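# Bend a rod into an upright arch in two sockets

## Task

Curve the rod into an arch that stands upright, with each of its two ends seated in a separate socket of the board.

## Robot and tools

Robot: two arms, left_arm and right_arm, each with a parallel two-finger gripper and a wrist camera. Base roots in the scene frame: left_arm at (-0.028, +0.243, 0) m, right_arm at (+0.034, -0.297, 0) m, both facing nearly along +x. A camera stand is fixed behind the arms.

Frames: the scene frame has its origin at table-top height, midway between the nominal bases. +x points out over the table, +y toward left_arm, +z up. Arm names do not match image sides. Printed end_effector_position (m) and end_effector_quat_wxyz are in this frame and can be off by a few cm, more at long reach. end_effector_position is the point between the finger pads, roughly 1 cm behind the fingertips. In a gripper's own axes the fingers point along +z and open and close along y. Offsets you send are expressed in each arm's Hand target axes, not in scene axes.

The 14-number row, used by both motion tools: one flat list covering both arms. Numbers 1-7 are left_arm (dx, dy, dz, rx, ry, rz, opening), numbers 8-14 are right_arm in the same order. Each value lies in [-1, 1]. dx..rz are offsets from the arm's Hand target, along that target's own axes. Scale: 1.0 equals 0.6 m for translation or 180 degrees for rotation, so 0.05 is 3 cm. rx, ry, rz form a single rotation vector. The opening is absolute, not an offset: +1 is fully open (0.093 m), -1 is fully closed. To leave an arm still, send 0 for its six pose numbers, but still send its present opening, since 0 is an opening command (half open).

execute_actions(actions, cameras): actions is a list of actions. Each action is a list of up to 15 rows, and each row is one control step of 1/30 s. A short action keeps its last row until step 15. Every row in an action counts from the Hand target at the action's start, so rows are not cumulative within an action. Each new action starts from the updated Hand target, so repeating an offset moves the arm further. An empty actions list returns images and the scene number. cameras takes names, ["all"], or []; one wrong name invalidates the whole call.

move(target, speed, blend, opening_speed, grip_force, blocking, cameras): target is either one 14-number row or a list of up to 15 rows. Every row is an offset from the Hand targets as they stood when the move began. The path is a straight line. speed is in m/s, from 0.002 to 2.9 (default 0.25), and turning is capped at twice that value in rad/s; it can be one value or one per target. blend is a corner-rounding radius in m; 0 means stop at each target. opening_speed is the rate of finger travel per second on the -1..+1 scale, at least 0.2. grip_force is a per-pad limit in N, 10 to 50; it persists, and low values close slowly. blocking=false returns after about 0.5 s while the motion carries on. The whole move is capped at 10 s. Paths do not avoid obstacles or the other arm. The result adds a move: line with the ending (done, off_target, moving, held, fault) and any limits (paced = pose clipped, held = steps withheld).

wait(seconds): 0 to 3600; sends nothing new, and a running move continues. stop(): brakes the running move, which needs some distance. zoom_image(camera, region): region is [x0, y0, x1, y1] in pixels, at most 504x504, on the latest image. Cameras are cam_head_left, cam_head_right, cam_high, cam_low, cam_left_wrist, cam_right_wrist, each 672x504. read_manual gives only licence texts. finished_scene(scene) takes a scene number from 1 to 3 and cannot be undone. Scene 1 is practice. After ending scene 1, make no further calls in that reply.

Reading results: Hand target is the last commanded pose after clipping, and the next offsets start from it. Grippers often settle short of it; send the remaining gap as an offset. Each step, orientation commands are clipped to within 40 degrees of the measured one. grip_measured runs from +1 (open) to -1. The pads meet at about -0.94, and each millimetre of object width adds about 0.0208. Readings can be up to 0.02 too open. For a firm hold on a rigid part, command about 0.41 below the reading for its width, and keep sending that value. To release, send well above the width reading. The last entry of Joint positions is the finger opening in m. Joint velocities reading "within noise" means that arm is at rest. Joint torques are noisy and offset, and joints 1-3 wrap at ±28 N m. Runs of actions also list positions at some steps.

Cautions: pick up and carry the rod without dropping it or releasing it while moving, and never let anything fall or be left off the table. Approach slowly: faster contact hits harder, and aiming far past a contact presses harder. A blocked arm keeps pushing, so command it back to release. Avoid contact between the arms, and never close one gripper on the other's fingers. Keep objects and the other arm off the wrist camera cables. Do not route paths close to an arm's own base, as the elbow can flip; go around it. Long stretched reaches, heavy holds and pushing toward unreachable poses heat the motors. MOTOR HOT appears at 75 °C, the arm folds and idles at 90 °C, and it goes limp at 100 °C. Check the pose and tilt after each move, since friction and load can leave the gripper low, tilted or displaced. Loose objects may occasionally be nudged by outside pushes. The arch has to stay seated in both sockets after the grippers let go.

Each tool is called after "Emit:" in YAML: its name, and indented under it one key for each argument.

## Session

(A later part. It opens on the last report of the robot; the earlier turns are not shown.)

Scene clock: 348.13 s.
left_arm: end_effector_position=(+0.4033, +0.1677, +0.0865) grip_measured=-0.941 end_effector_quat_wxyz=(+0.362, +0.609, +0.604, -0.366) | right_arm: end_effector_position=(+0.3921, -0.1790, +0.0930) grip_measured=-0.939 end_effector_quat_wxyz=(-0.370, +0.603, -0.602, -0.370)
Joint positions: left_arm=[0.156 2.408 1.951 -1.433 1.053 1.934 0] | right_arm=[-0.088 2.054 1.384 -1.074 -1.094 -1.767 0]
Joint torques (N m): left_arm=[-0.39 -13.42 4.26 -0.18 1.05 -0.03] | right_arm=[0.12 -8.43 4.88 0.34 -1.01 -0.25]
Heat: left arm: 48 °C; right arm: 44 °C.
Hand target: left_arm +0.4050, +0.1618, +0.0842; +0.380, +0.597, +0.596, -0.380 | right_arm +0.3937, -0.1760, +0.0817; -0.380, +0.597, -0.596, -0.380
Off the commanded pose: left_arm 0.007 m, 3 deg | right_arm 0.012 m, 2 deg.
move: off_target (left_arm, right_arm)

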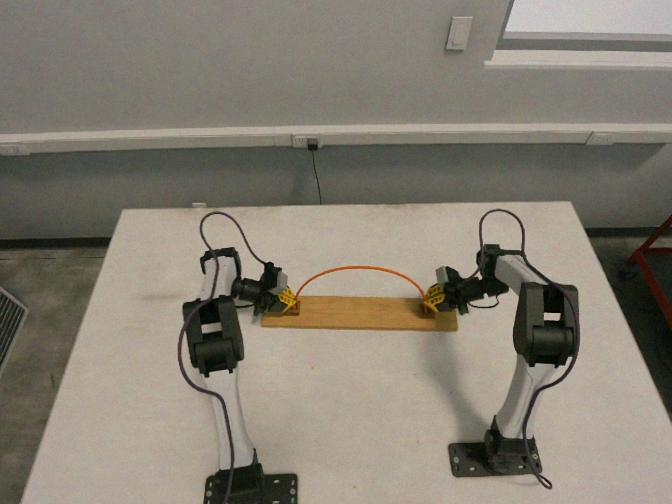

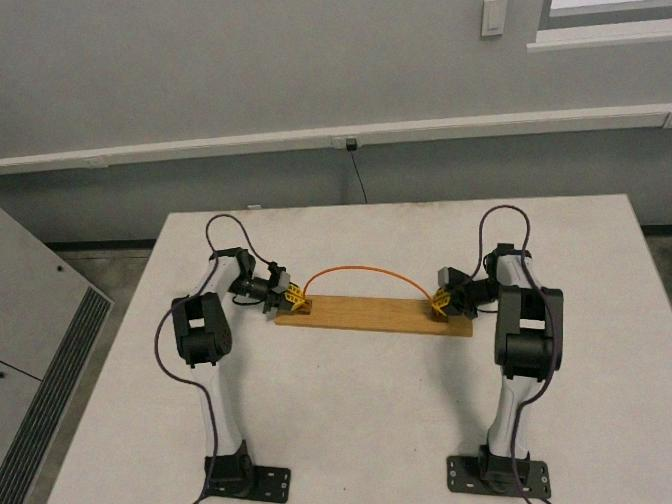

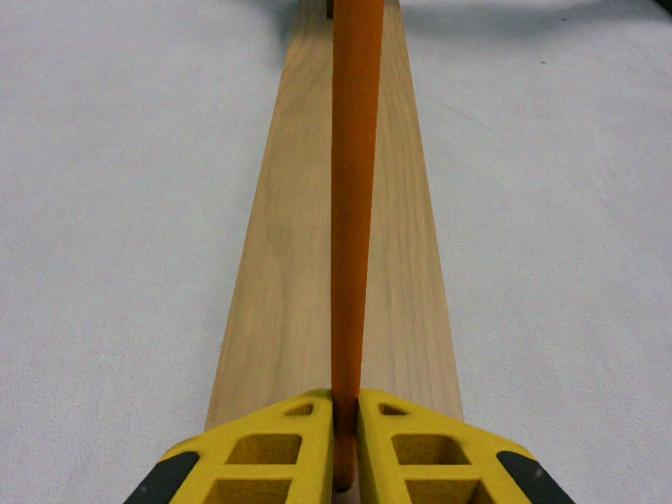

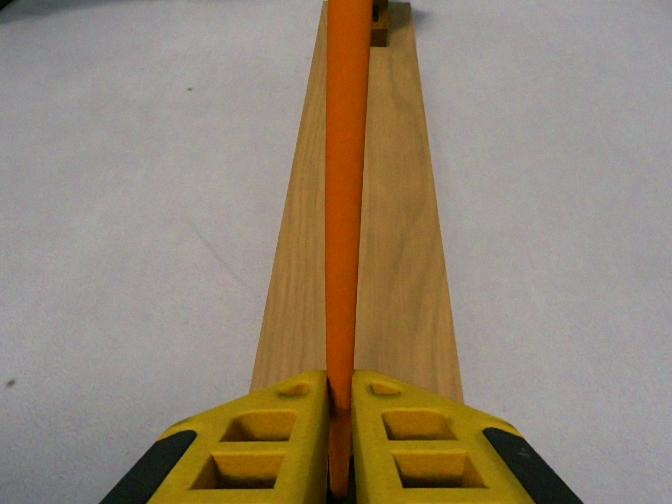

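Emit:
move:
  target: [0,0,0,0,0,0,-1,0.0181,0,0.0085,0,0,0,-1]
  cameras: ["cam_head_left","cam_head_right","cam_high","cam_right_wrist"]
  speed: 0.06

Emit:
zoom_image:
  camera: "cam_right_wrist"
  region: [270, 380, 420, 504]

Emit:
zoom_image:
  camera: "cam_head_left"
  region: [400, 270, 460, 330]

Emit:
zoom_image:
  camera: "cam_head_right"
  region: [410, 270, 470, 330]

Emit:
zoom_image:
  camera: "cam_head_left"
  region: [260, 270, 320, 330]

Emit:
zoom_image:
  camera: "cam_high"
  region: [320, 100, 470, 350]

Scene clock: 362.60 s.
left_arm: end_effector_position=(+0.4035, +0.1677, +0.0865) grip_measured=-0.941 end_effector_quat_wxyz=(+0.363, +0.609, +0.603, -0.366) | right_arm: end_effector_position=(+0.3932, -0.1762, +0.0911) grip_measured=-0.939 end_effector_quat_wxyz=(-0.384, +0.595, -0.596, -0.379)
Joint positions: left_arm=[0.156 2.408 1.951 -1.432 1.054 1.934 0] | right_arm=[-0.088 2.066 1.367 -1.045 -1.133 -1.767 0]
Joint torques (N m): left_arm=[-0.38 -13.35 4.22 -0.17 1.04 -0.04] | right_arm=[0.09 -7.62 4.37 0.44 -0.58 -0.26]
Heat: left arm: 51 °C; right arm: 44 °C.
Hand target: left_arm +0.4051, +0.1618, +0.0842; +0.380, +0.597, +0.596, -0.380 | right_arm +0.3936, -0.1760, +0.0697; -0.379, +0.597, -0.596, -0.380
Off the commanded pose: left_arm 0.007 m, 3 deg | right_arm 0.021 m, 1 deg.
move: off_target (right_arm)

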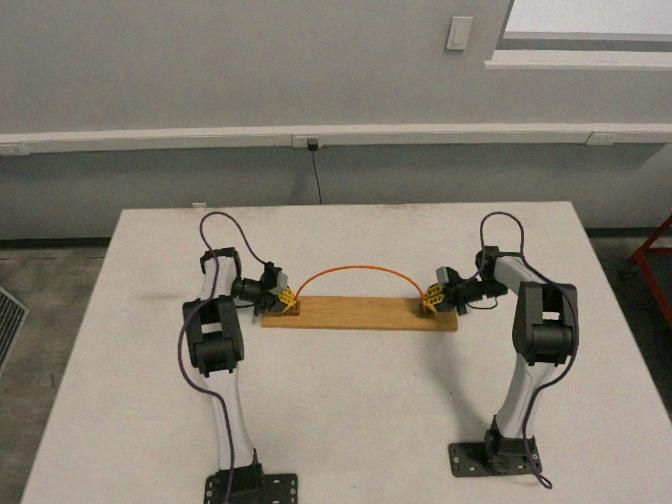

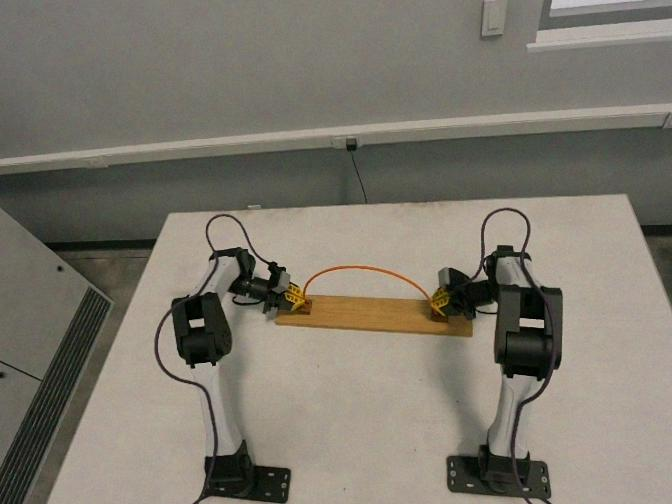

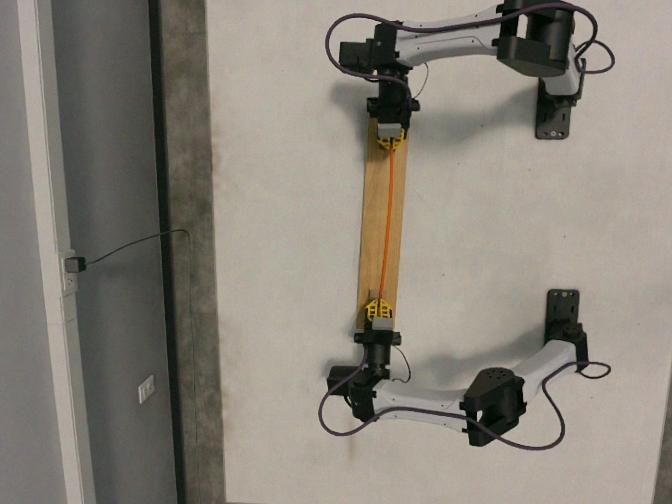

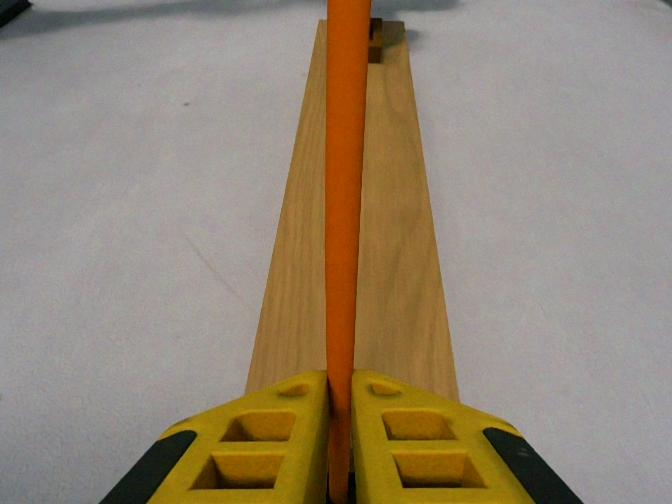

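Scaled by 3.360 from the camera's image (finer frame: 960x720).

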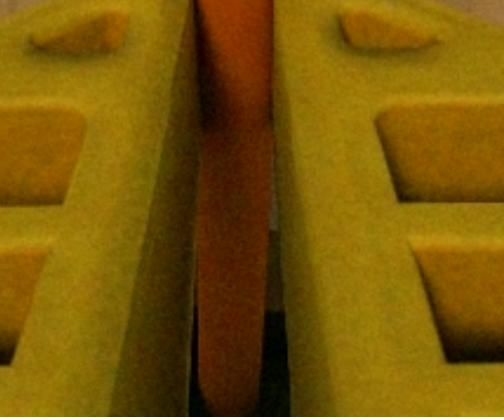

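Scaled by 8.400 from the camera's image (finer frame: 960x720).

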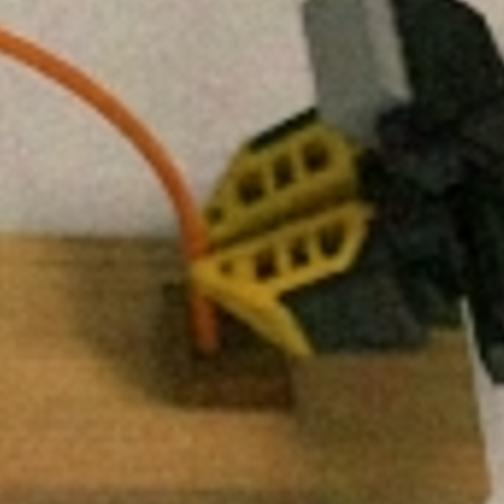

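Scaled by 8.400 from the camera's image (finer frame: 960x720).

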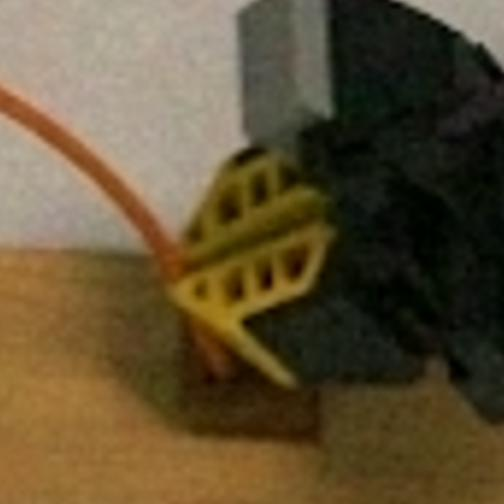

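Scaled by 8.400 from the camera's image (finer frame: 960x720).

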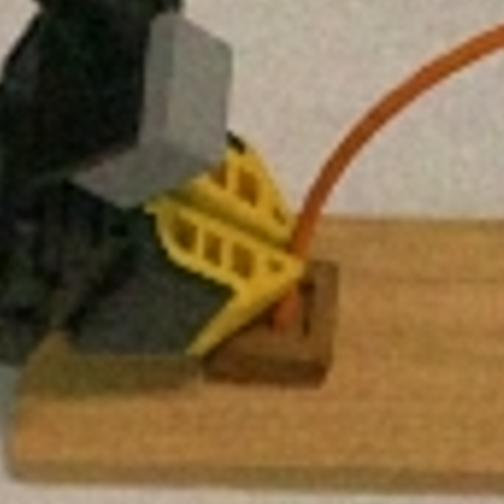

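Scaled by 2.016 from the camera's image (finer frame: 960x720).

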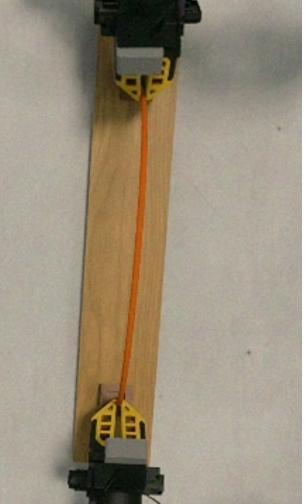

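Emit:
move:
  target: [0,0.0067,0,0,0,0,-1,-0.068,-0.015,-0.0317,0,0,0,-1]
  cameras: ["cam_head_left","cam_head_right","cam_high","cam_right_wrist"]
  speed: 0.06

Emit:
zoom_image:
  camera: "cam_right_wrist"
  region: [270, 380, 420, 504]

Emit:
zoom_image:
  camera: "cam_head_left"
  region: [400, 270, 460, 330]

Emit:
zoom_image:
  camera: "cam_head_right"
  region: [410, 270, 470, 330]

Emit:
zoom_image:
  camera: "cam_head_left"
  region: [260, 270, 320, 330]

Emit:
zoom_image:
  camera: "cam_high"
  region: [320, 100, 470, 350]

Scene clock: 373.47 s.
left_arm: end_effector_position=(+0.4040, +0.1669, +0.0860) grip_measured=-0.941 end_effector_quat_wxyz=(+0.366, +0.605, +0.603, -0.369) | right_arm: end_effector_position=(+0.3998, -0.1801, +0.1043) grip_measured=-0.939 end_effector_quat_wxyz=(-0.368, +0.603, -0.603, -0.370)
Joint positions: left_arm=[0.156 2.413 1.951 -1.432 1.064 1.934 0] | right_arm=[-0.088 2.066 1.453 -1.134 -1.089 -1.767 0]
Joint torques (N m): left_arm=[-0.5 -12.46 6.8 -0.24 0.96 -0.1] | right_arm=[0.36 -12.05 8.51 -0.2 -1.09 -0.12]
Heat: left arm: 52 °C; right arm: 44 °C.
Hand target: left_arm +0.4091, +0.1618, +0.0842; +0.380, +0.597, +0.596, -0.380 | right_arm +0.4026, -0.1760, +0.1147; -0.379, +0.597, -0.596, -0.380
Off the commanded pose: left_arm 0.007 m, 2 deg | right_arm 0.012 m, 2 deg.
move: off_target (right_arm)

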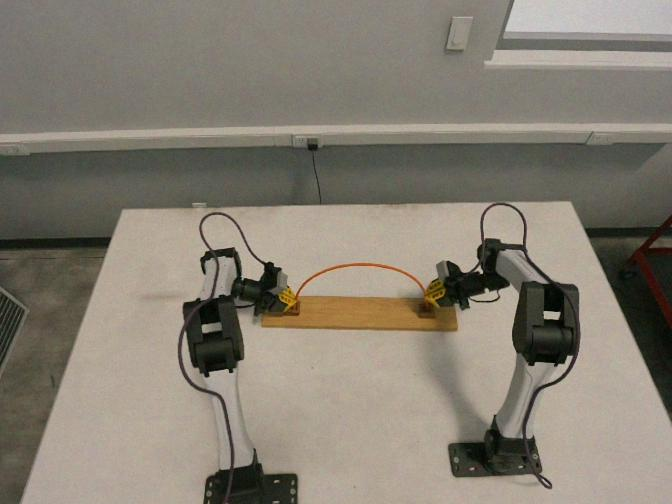

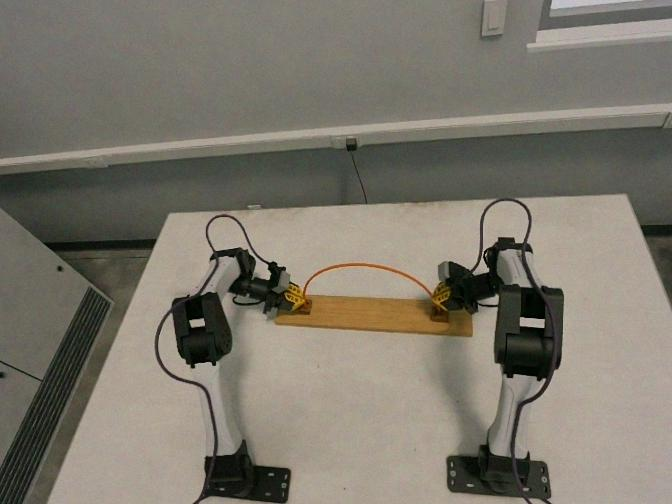

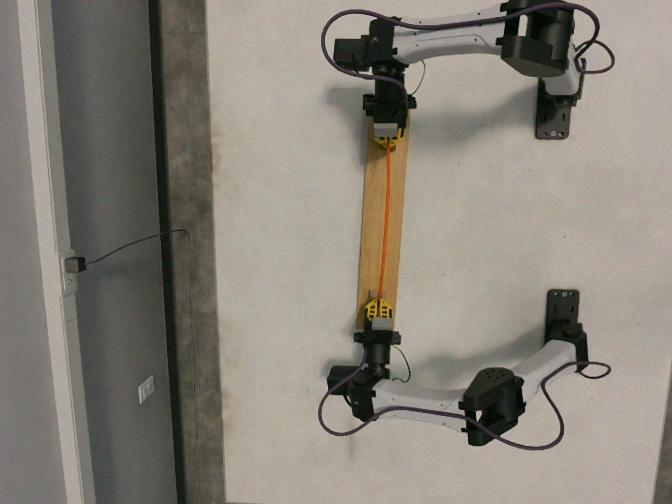

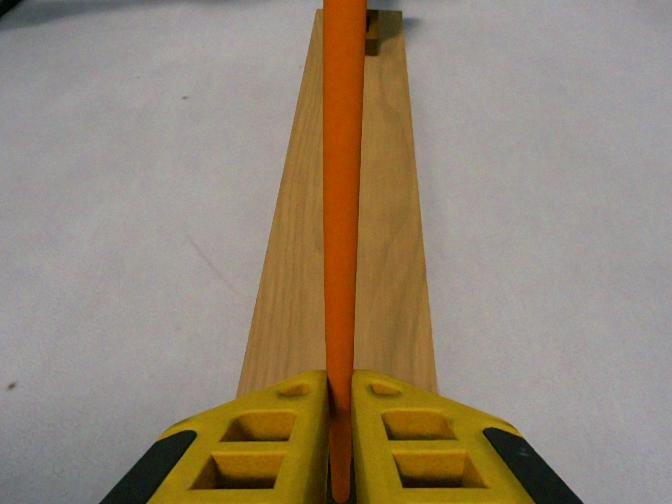

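Scaled by 3.360 from the camera's image (finer frame: 960x720).

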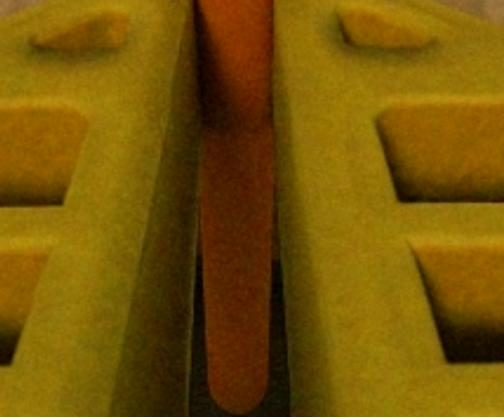

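Scaled by 8.400 from the camera's image (finer frame: 960x720).

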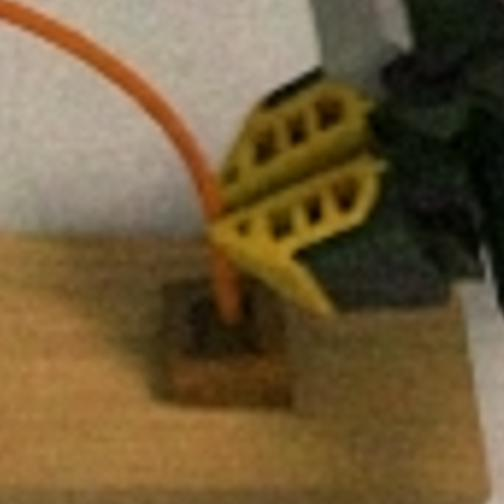

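Scaled by 8.400 from the camera's image (finer frame: 960x720).

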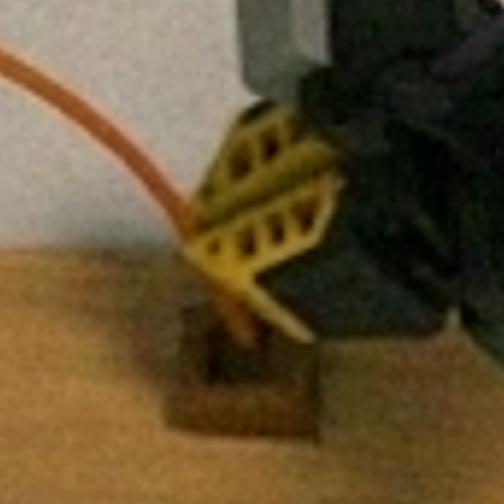

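Scaled by 8.400 from the camera's image (finer frame: 960x720).

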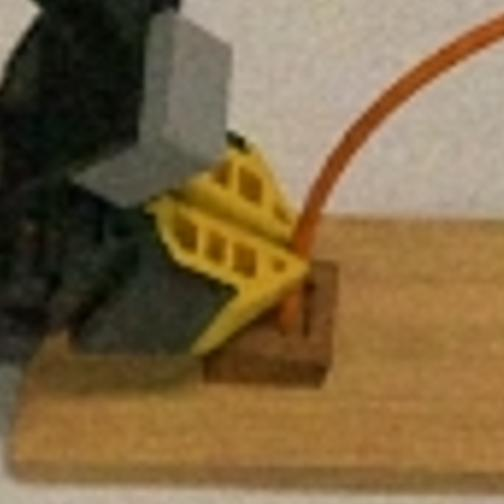

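Scaled by 2.016 from the camera's image (finer frame: 960x720).

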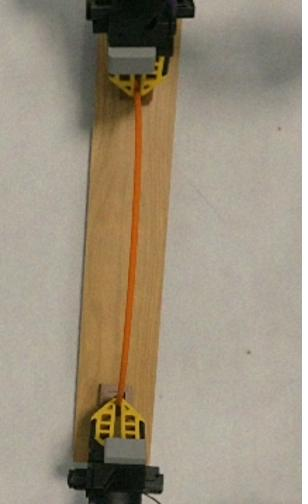

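Emit:
move:
  target:
    - [0,0,0,0,0,0,-1,0,-0.0075,0,0,0,0,-1]
    - [0,0,0,0,0,0,-1,0.0529,-0.0075,0.0247,0,0,0,-1]
  cameras: ["cam_head_left","cam_head_right","cam_right_wrist"]
  speed: 0.06

Emit:
zoom_image:
  camera: "cam_right_wrist"
  region: [270, 380, 420, 504]

Emit:
zoom_image:
  camera: "cam_head_left"
  region: [400, 270, 460, 330]

Emit:
zoom_image:
  camera: "cam_head_right"
  region: [410, 270, 470, 330]

Scene clock: 384.40 s.
left_arm: end_effector_position=(+0.4040, +0.1669, +0.0860) grip_measured=-0.941 end_effector_quat_wxyz=(+0.366, +0.605, +0.603, -0.369) | right_arm: end_effector_position=(+0.4050, -0.1795, +0.0929) grip_measured=-0.939 end_effector_quat_wxyz=(-0.372, +0.600, -0.601, -0.373)
Joint positions: left_arm=[0.156 2.413 1.951 -1.432 1.064 1.934 0] | right_arm=[-0.088 2.102 1.452 -1.097 -1.102 -1.767 0]
Joint torques (N m): left_arm=[-0.5 -12.45 6.8 -0.24 0.96 -0.1] | right_arm=[0.43 -8.98 4.78 0.43 -0.94 -0.18]
Heat: left arm: 52 °C; right arm: 47 °C.
Hand target: left_arm +0.4091, +0.1618, +0.0842; +0.380, +0.597, +0.596, -0.380 | right_arm +0.4072, -0.1760, +0.0798; -0.380, +0.597, -0.596, -0.380
Off the commanded pose: left_arm 0.007 m, 2 deg | right_arm 0.014 m, 1 deg.
move: off_target (right_arm)

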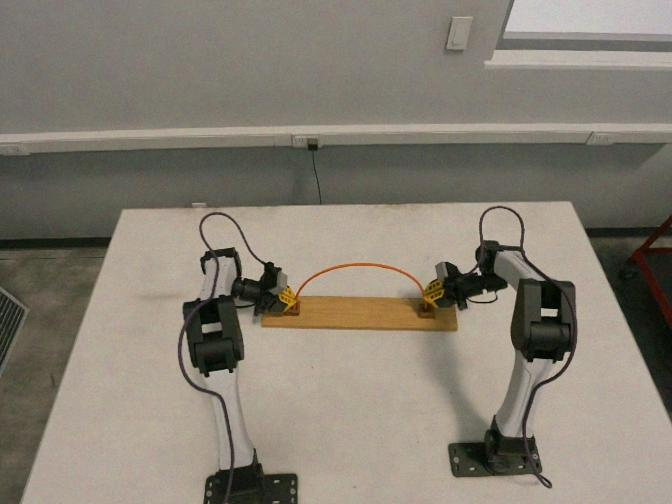

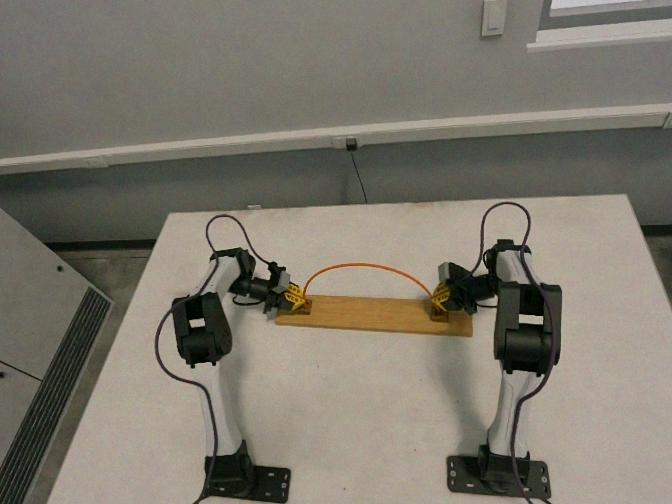

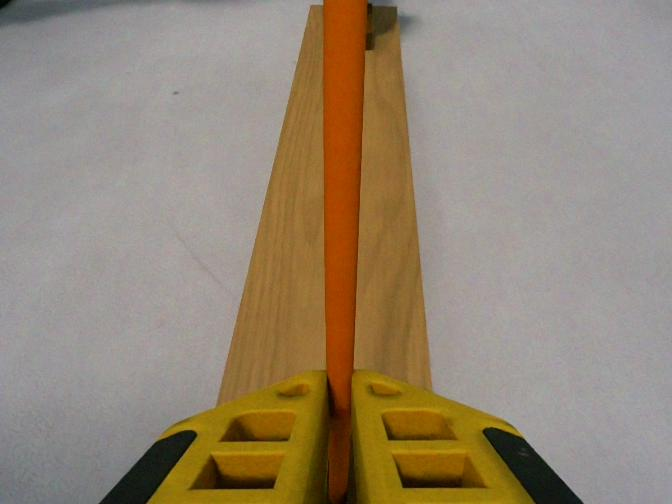

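Scaled by 3.360 from the camera's image (finer frame: 960x720).

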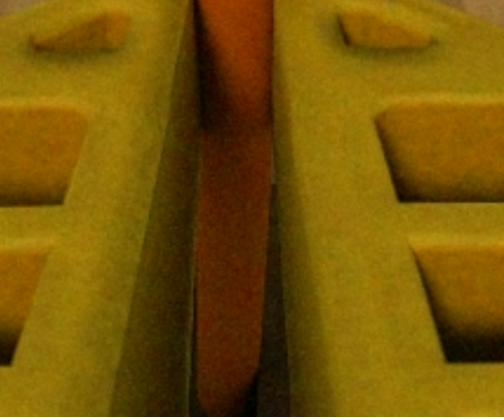

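Scaled by 8.400 from the camera's image (finer frame: 960x720).

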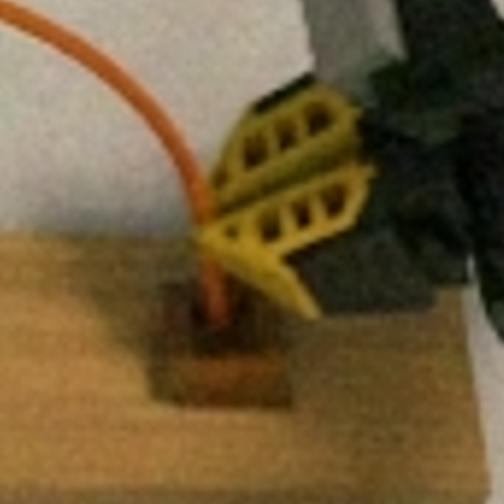

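Scaled by 8.400 from the camera's image (finer frame: 960x720).

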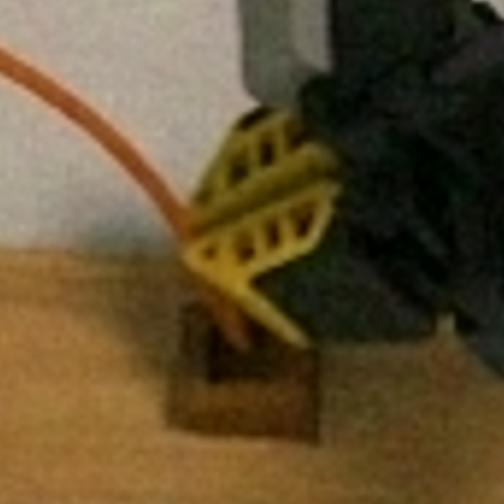

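Emit:
move:
  target: [0,0,0,0,0,0,-1,0.0227,0,0.0106,0,0,0,-1]
  cameras: ["cam_head_left","cam_head_right","cam_right_wrist"]
  speed: 0.06

Emit:
zoom_image:
  camera: "cam_right_wrist"
  region: [270, 380, 420, 504]

Emit:
zoom_image:
  camera: "cam_head_left"
  region: [400, 270, 460, 330]

Emit:
zoom_image:
  camera: "cam_head_right"
  region: [410, 270, 470, 330]

Scene clock: 400.43 s.
left_arm: end_effector_position=(+0.4040, +0.1669, +0.0860) grip_measured=-0.941 end_effector_quat_wxyz=(+0.366, +0.605, +0.603, -0.369) | right_arm: end_effector_position=(+0.4053, -0.1764, +0.0907) grip_measured=-0.940 end_effector_quat_wxyz=(-0.387, +0.591, -0.595, -0.383)
Joint positions: left_arm=[0.156 2.413 1.951 -1.432 1.064 1.934 0] | right_arm=[-0.088 2.112 1.431 -1.067 -1.144 -1.767 0]
Joint torques (N m): left_arm=[-0.5 -12.46 6.8 -0.24 0.96 -0.1] | right_arm=[0.35 -7.62 4.37 0.57 -0.44 -0.22]
Heat: left arm: 53 °C; right arm: 44 °C.
Hand target: left_arm +0.4091, +0.1618, +0.0842; +0.380, +0.597, +0.596, -0.380 | right_arm +0.4071, -0.1759, +0.0647; -0.380, +0.597, -0.596, -0.380
Off the commanded pose: left_arm 0.007 m, 2 deg | right_arm 0.026 m, 1 deg.
move: off_target (right_arm)

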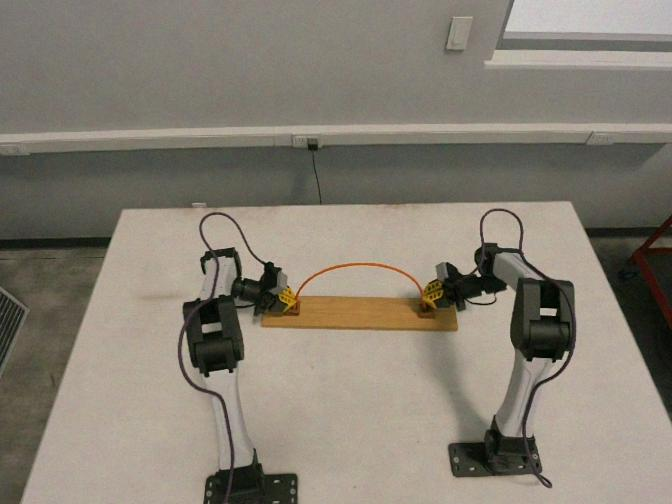

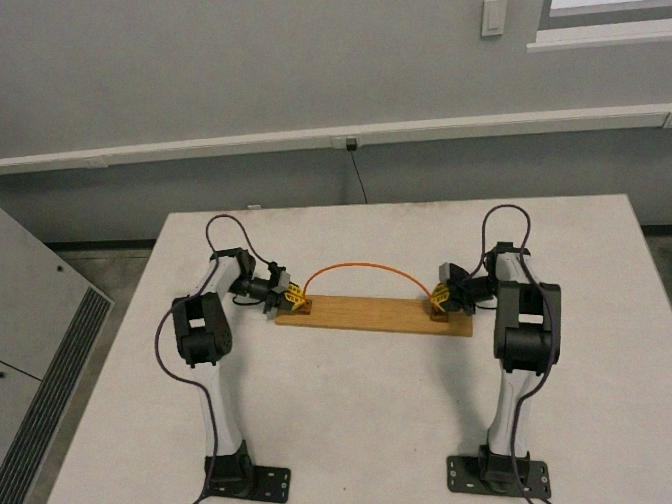

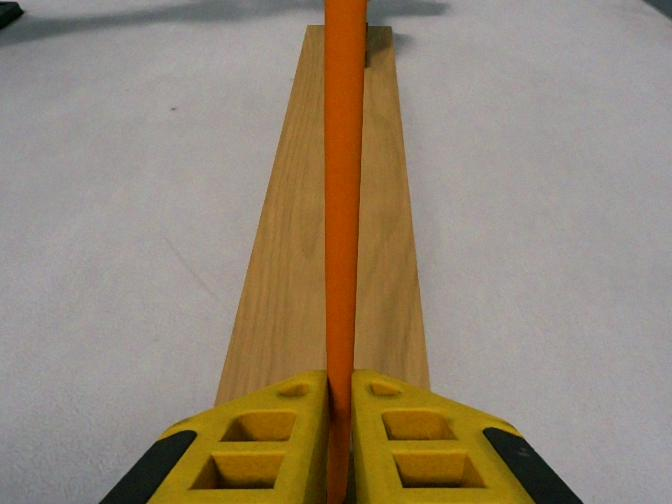

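Scaled by 3.360 from the camera's image (finer frame: 960x720).

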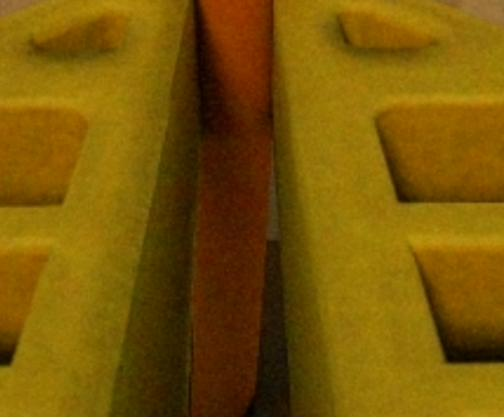

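Scaled by 8.400 from the camera's image (finer frame: 960x720).

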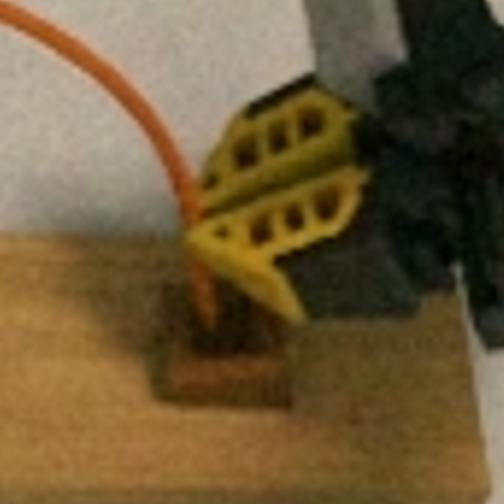

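Scaled by 8.400 from the camera's image (finer frame: 960x720).

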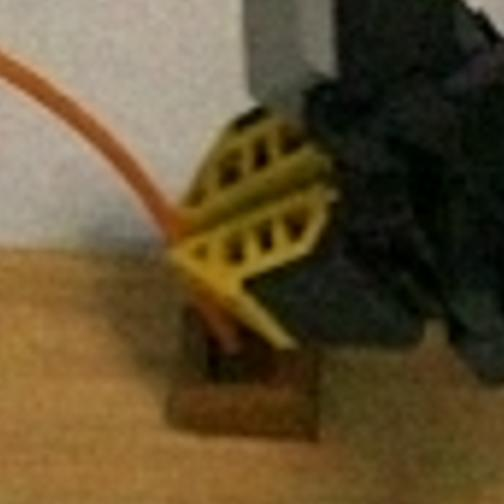

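Emit:
move:
  target: [0,0,0,0,0,0,-1,-0.0363,0.0083,-0.0169,0,0,0,-1]
  cameras: ["cam_head_left","cam_head_right","cam_right_wrist","cam_left_wrist"]
  speed: 0.06

Emit:
zoom_image:
  camera: "cam_right_wrist"
  region: [270, 380, 420, 504]

Emit:
zoom_image:
  camera: "cam_left_wrist"
  region: [270, 380, 420, 504]

Emit:
zoom_image:
  camera: "cam_head_left"
  region: [400, 270, 460, 330]

Emit:
zoom_image:
  camera: "cam_head_left"
  region: [260, 270, 320, 330]

Emit:
zoom_image:
  camera: "cam_head_right"
  region: [410, 270, 470, 330]

Emit:
zoom_image:
  camera: "cam_head_right"
  region: [270, 270, 330, 330]

Scene clock: 438.80 s.
left_arm: end_effector_position=(+0.4040, +0.1669, +0.0860) grip_measured=-0.941 end_effector_quat_wxyz=(+0.366, +0.605, +0.603, -0.369) | right_arm: end_effector_position=(+0.4045, -0.1764, +0.0909) grip_measured=-0.940 end_effector_quat_wxyz=(-0.385, +0.590, -0.596, -0.385)
Joint positions: left_arm=[0.156 2.413 1.951 -1.432 1.064 1.934 0] | right_arm=[-0.088 2.112 1.431 -1.073 -1.144 -1.767 0]
Joint torques (N m): left_arm=[-0.5 -12.45 6.8 -0.24 0.96 -0.09] | right_arm=[0.36 -12.96 5.67 0.04 -0.45 -0.17]
Heat: left arm: 53 °C; right arm: 42 °C.
Hand target: left_arm +0.4091, +0.1618, +0.0842; +0.380, +0.597, +0.596, -0.380 | right_arm +0.4021, -0.1759, +0.0887; -0.379, +0.597, -0.596, -0.380
Off the commanded pose: left_arm 0.007 m, 2 deg | right_arm 0.003 m, 1 deg.
move: done
Images, in order (width x height): cam_head_left 672x504, cam_head_right 672x504, cam_left_wrist 672x504, cam_right_wrist 672x504.

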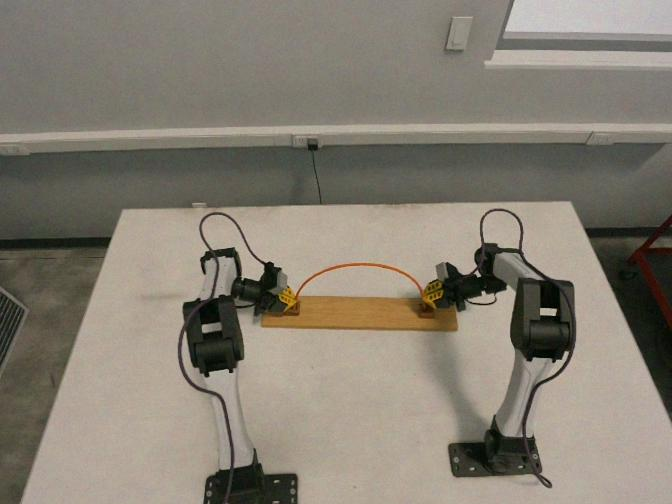

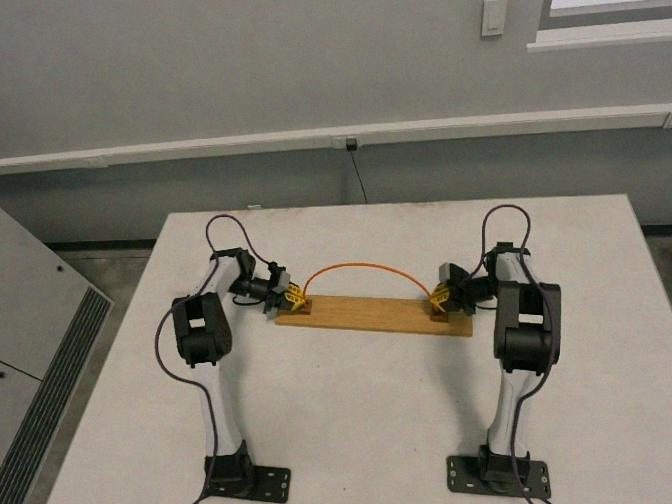

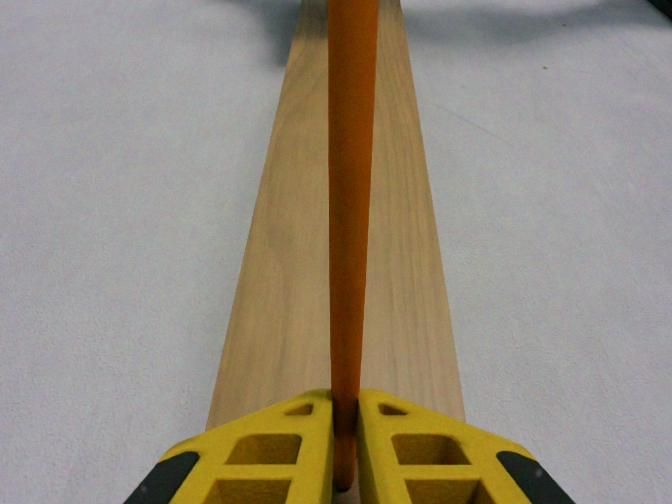

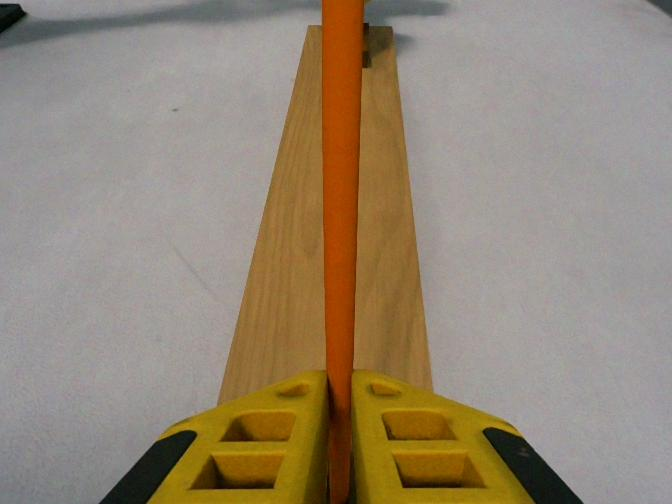

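Scaled by 3.360 from the camera's image (finer frame: 960x720).

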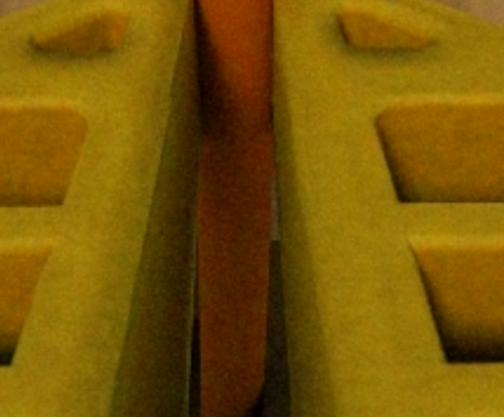

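Scaled by 3.360 from the camera's image (finer frame: 960x720).

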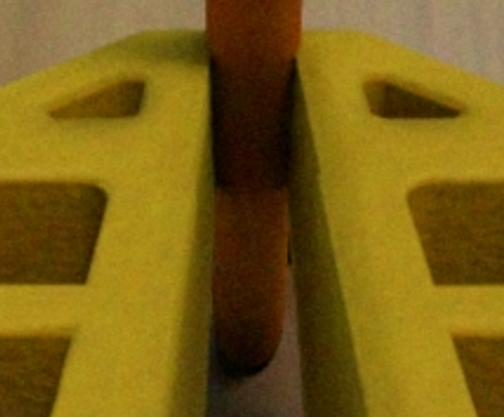

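Scaled by 8.400 from the camera's image (finer frame: 960x720).

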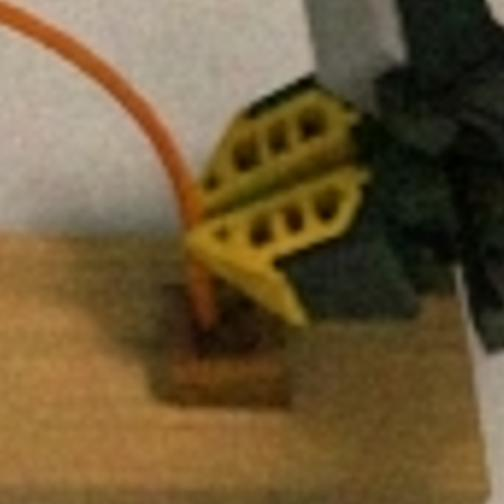

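Scaled by 8.400 from the camera's image (finer frame: 960x720).

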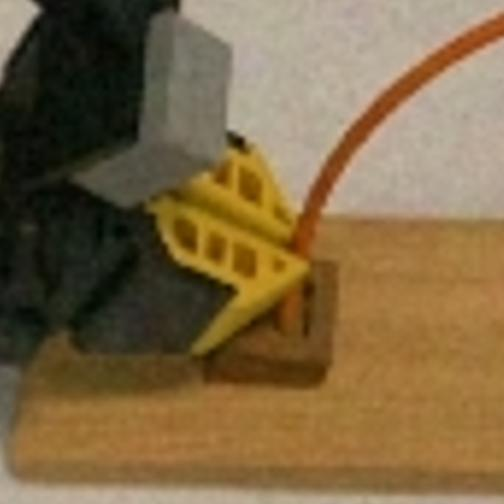

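Scaled by 8.400 from the camera's image (finer frame: 960x720).

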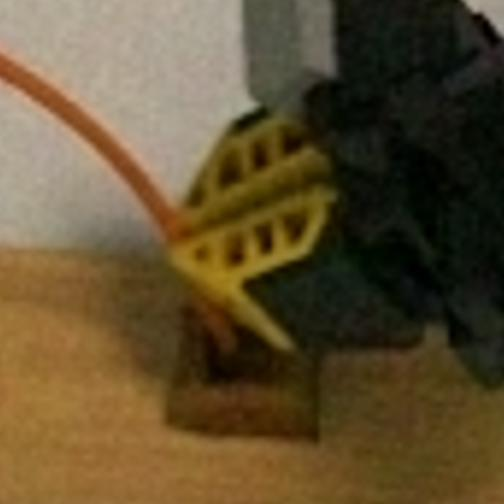

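Scaled by 8.400 from the camera's image (finer frame: 960x720).

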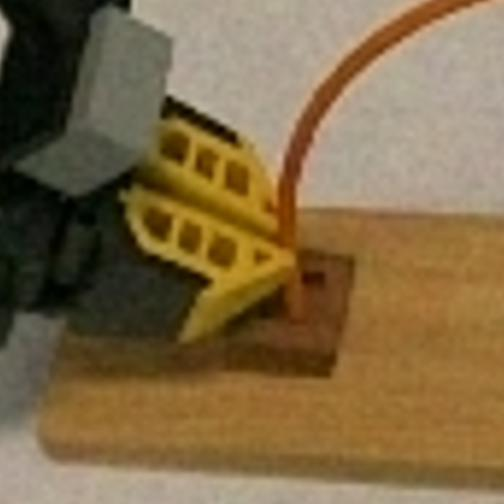

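Emit:
move:
  target: [0.0049,0,-0.0106,0,0,0,-1,0.0049,0.005,-0.0106,0,0,0,-1]
  cameras: ["cam_head_left","cam_high"]
  speed: 0.06

Emit:
zoom_image:
  camera: "cam_head_left"
  region: [400, 270, 460, 330]

Emit:
zoom_image:
  camera: "cam_head_left"
  region: [260, 270, 320, 330]

Scene clock: 446.53 s.
left_arm: end_effector_position=(+0.4045, +0.1688, +0.0862) grip_measured=-0.941 end_effector_quat_wxyz=(+0.369, +0.604, +0.601, -0.372) | right_arm: end_effector_position=(+0.4026, -0.1798, +0.0917) grip_measured=-0.940 end_effector_quat_wxyz=(-0.389, +0.592, -0.593, -0.384)
Joint positions: left_arm=[0.161 2.426 1.967 -1.454 1.072 1.954 0] | right_arm=[-0.098 2.112 1.431 -1.096 -1.145 -1.802 0]
Joint torques (N m): left_arm=[0.28 -12.49 7.5 -0.33 0.85 0.03] | right_arm=[-0.53 -12.77 5.74 -0.14 -0.38 -0.23]
Heat: left arm: 53 °C; right arm: 44 °C.
Hand target: left_arm +0.4091, +0.1688, +0.0842; +0.380, +0.597, +0.596, -0.380 | right_arm +0.3992, -0.1831, +0.0887; -0.380, +0.597, -0.596, -0.380
Off the commanded pose: left_arm 0.005 m, 2 deg | right_arm 0.006 m, 1 deg.
move: done

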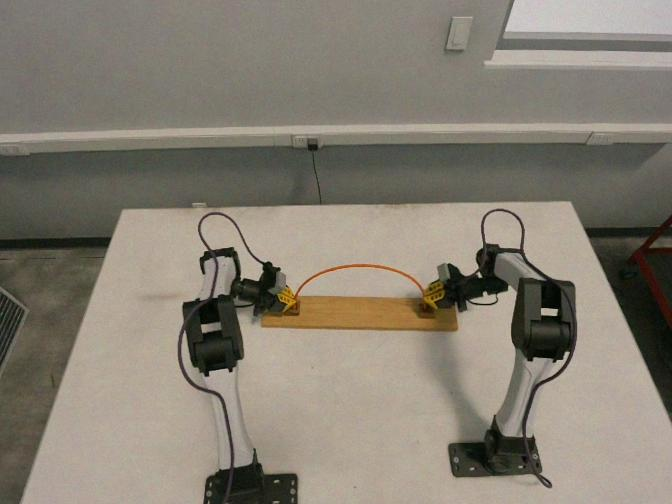

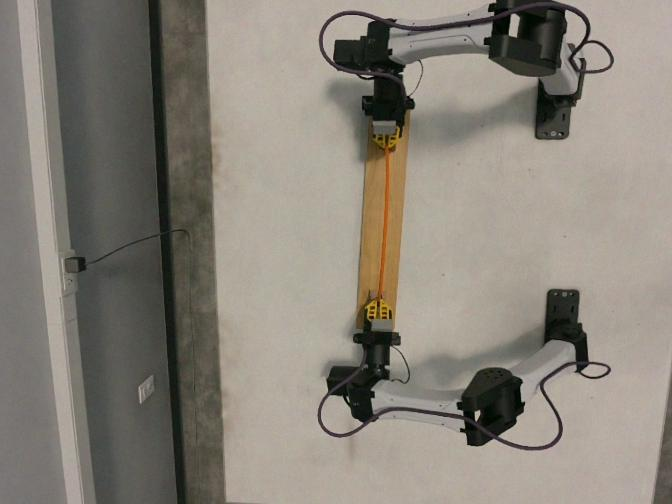

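Scaled by 8.400 from the camera's image (finer frame: 960x720).

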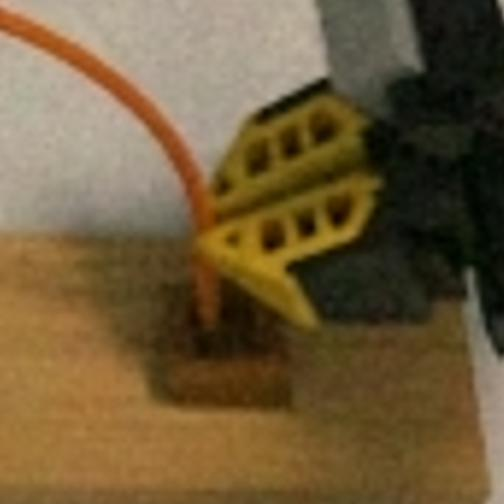

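Scaled by 8.400 from the camera's image (finer frame: 960x720).

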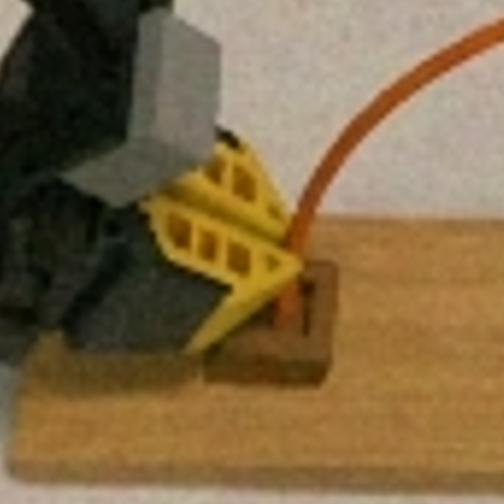

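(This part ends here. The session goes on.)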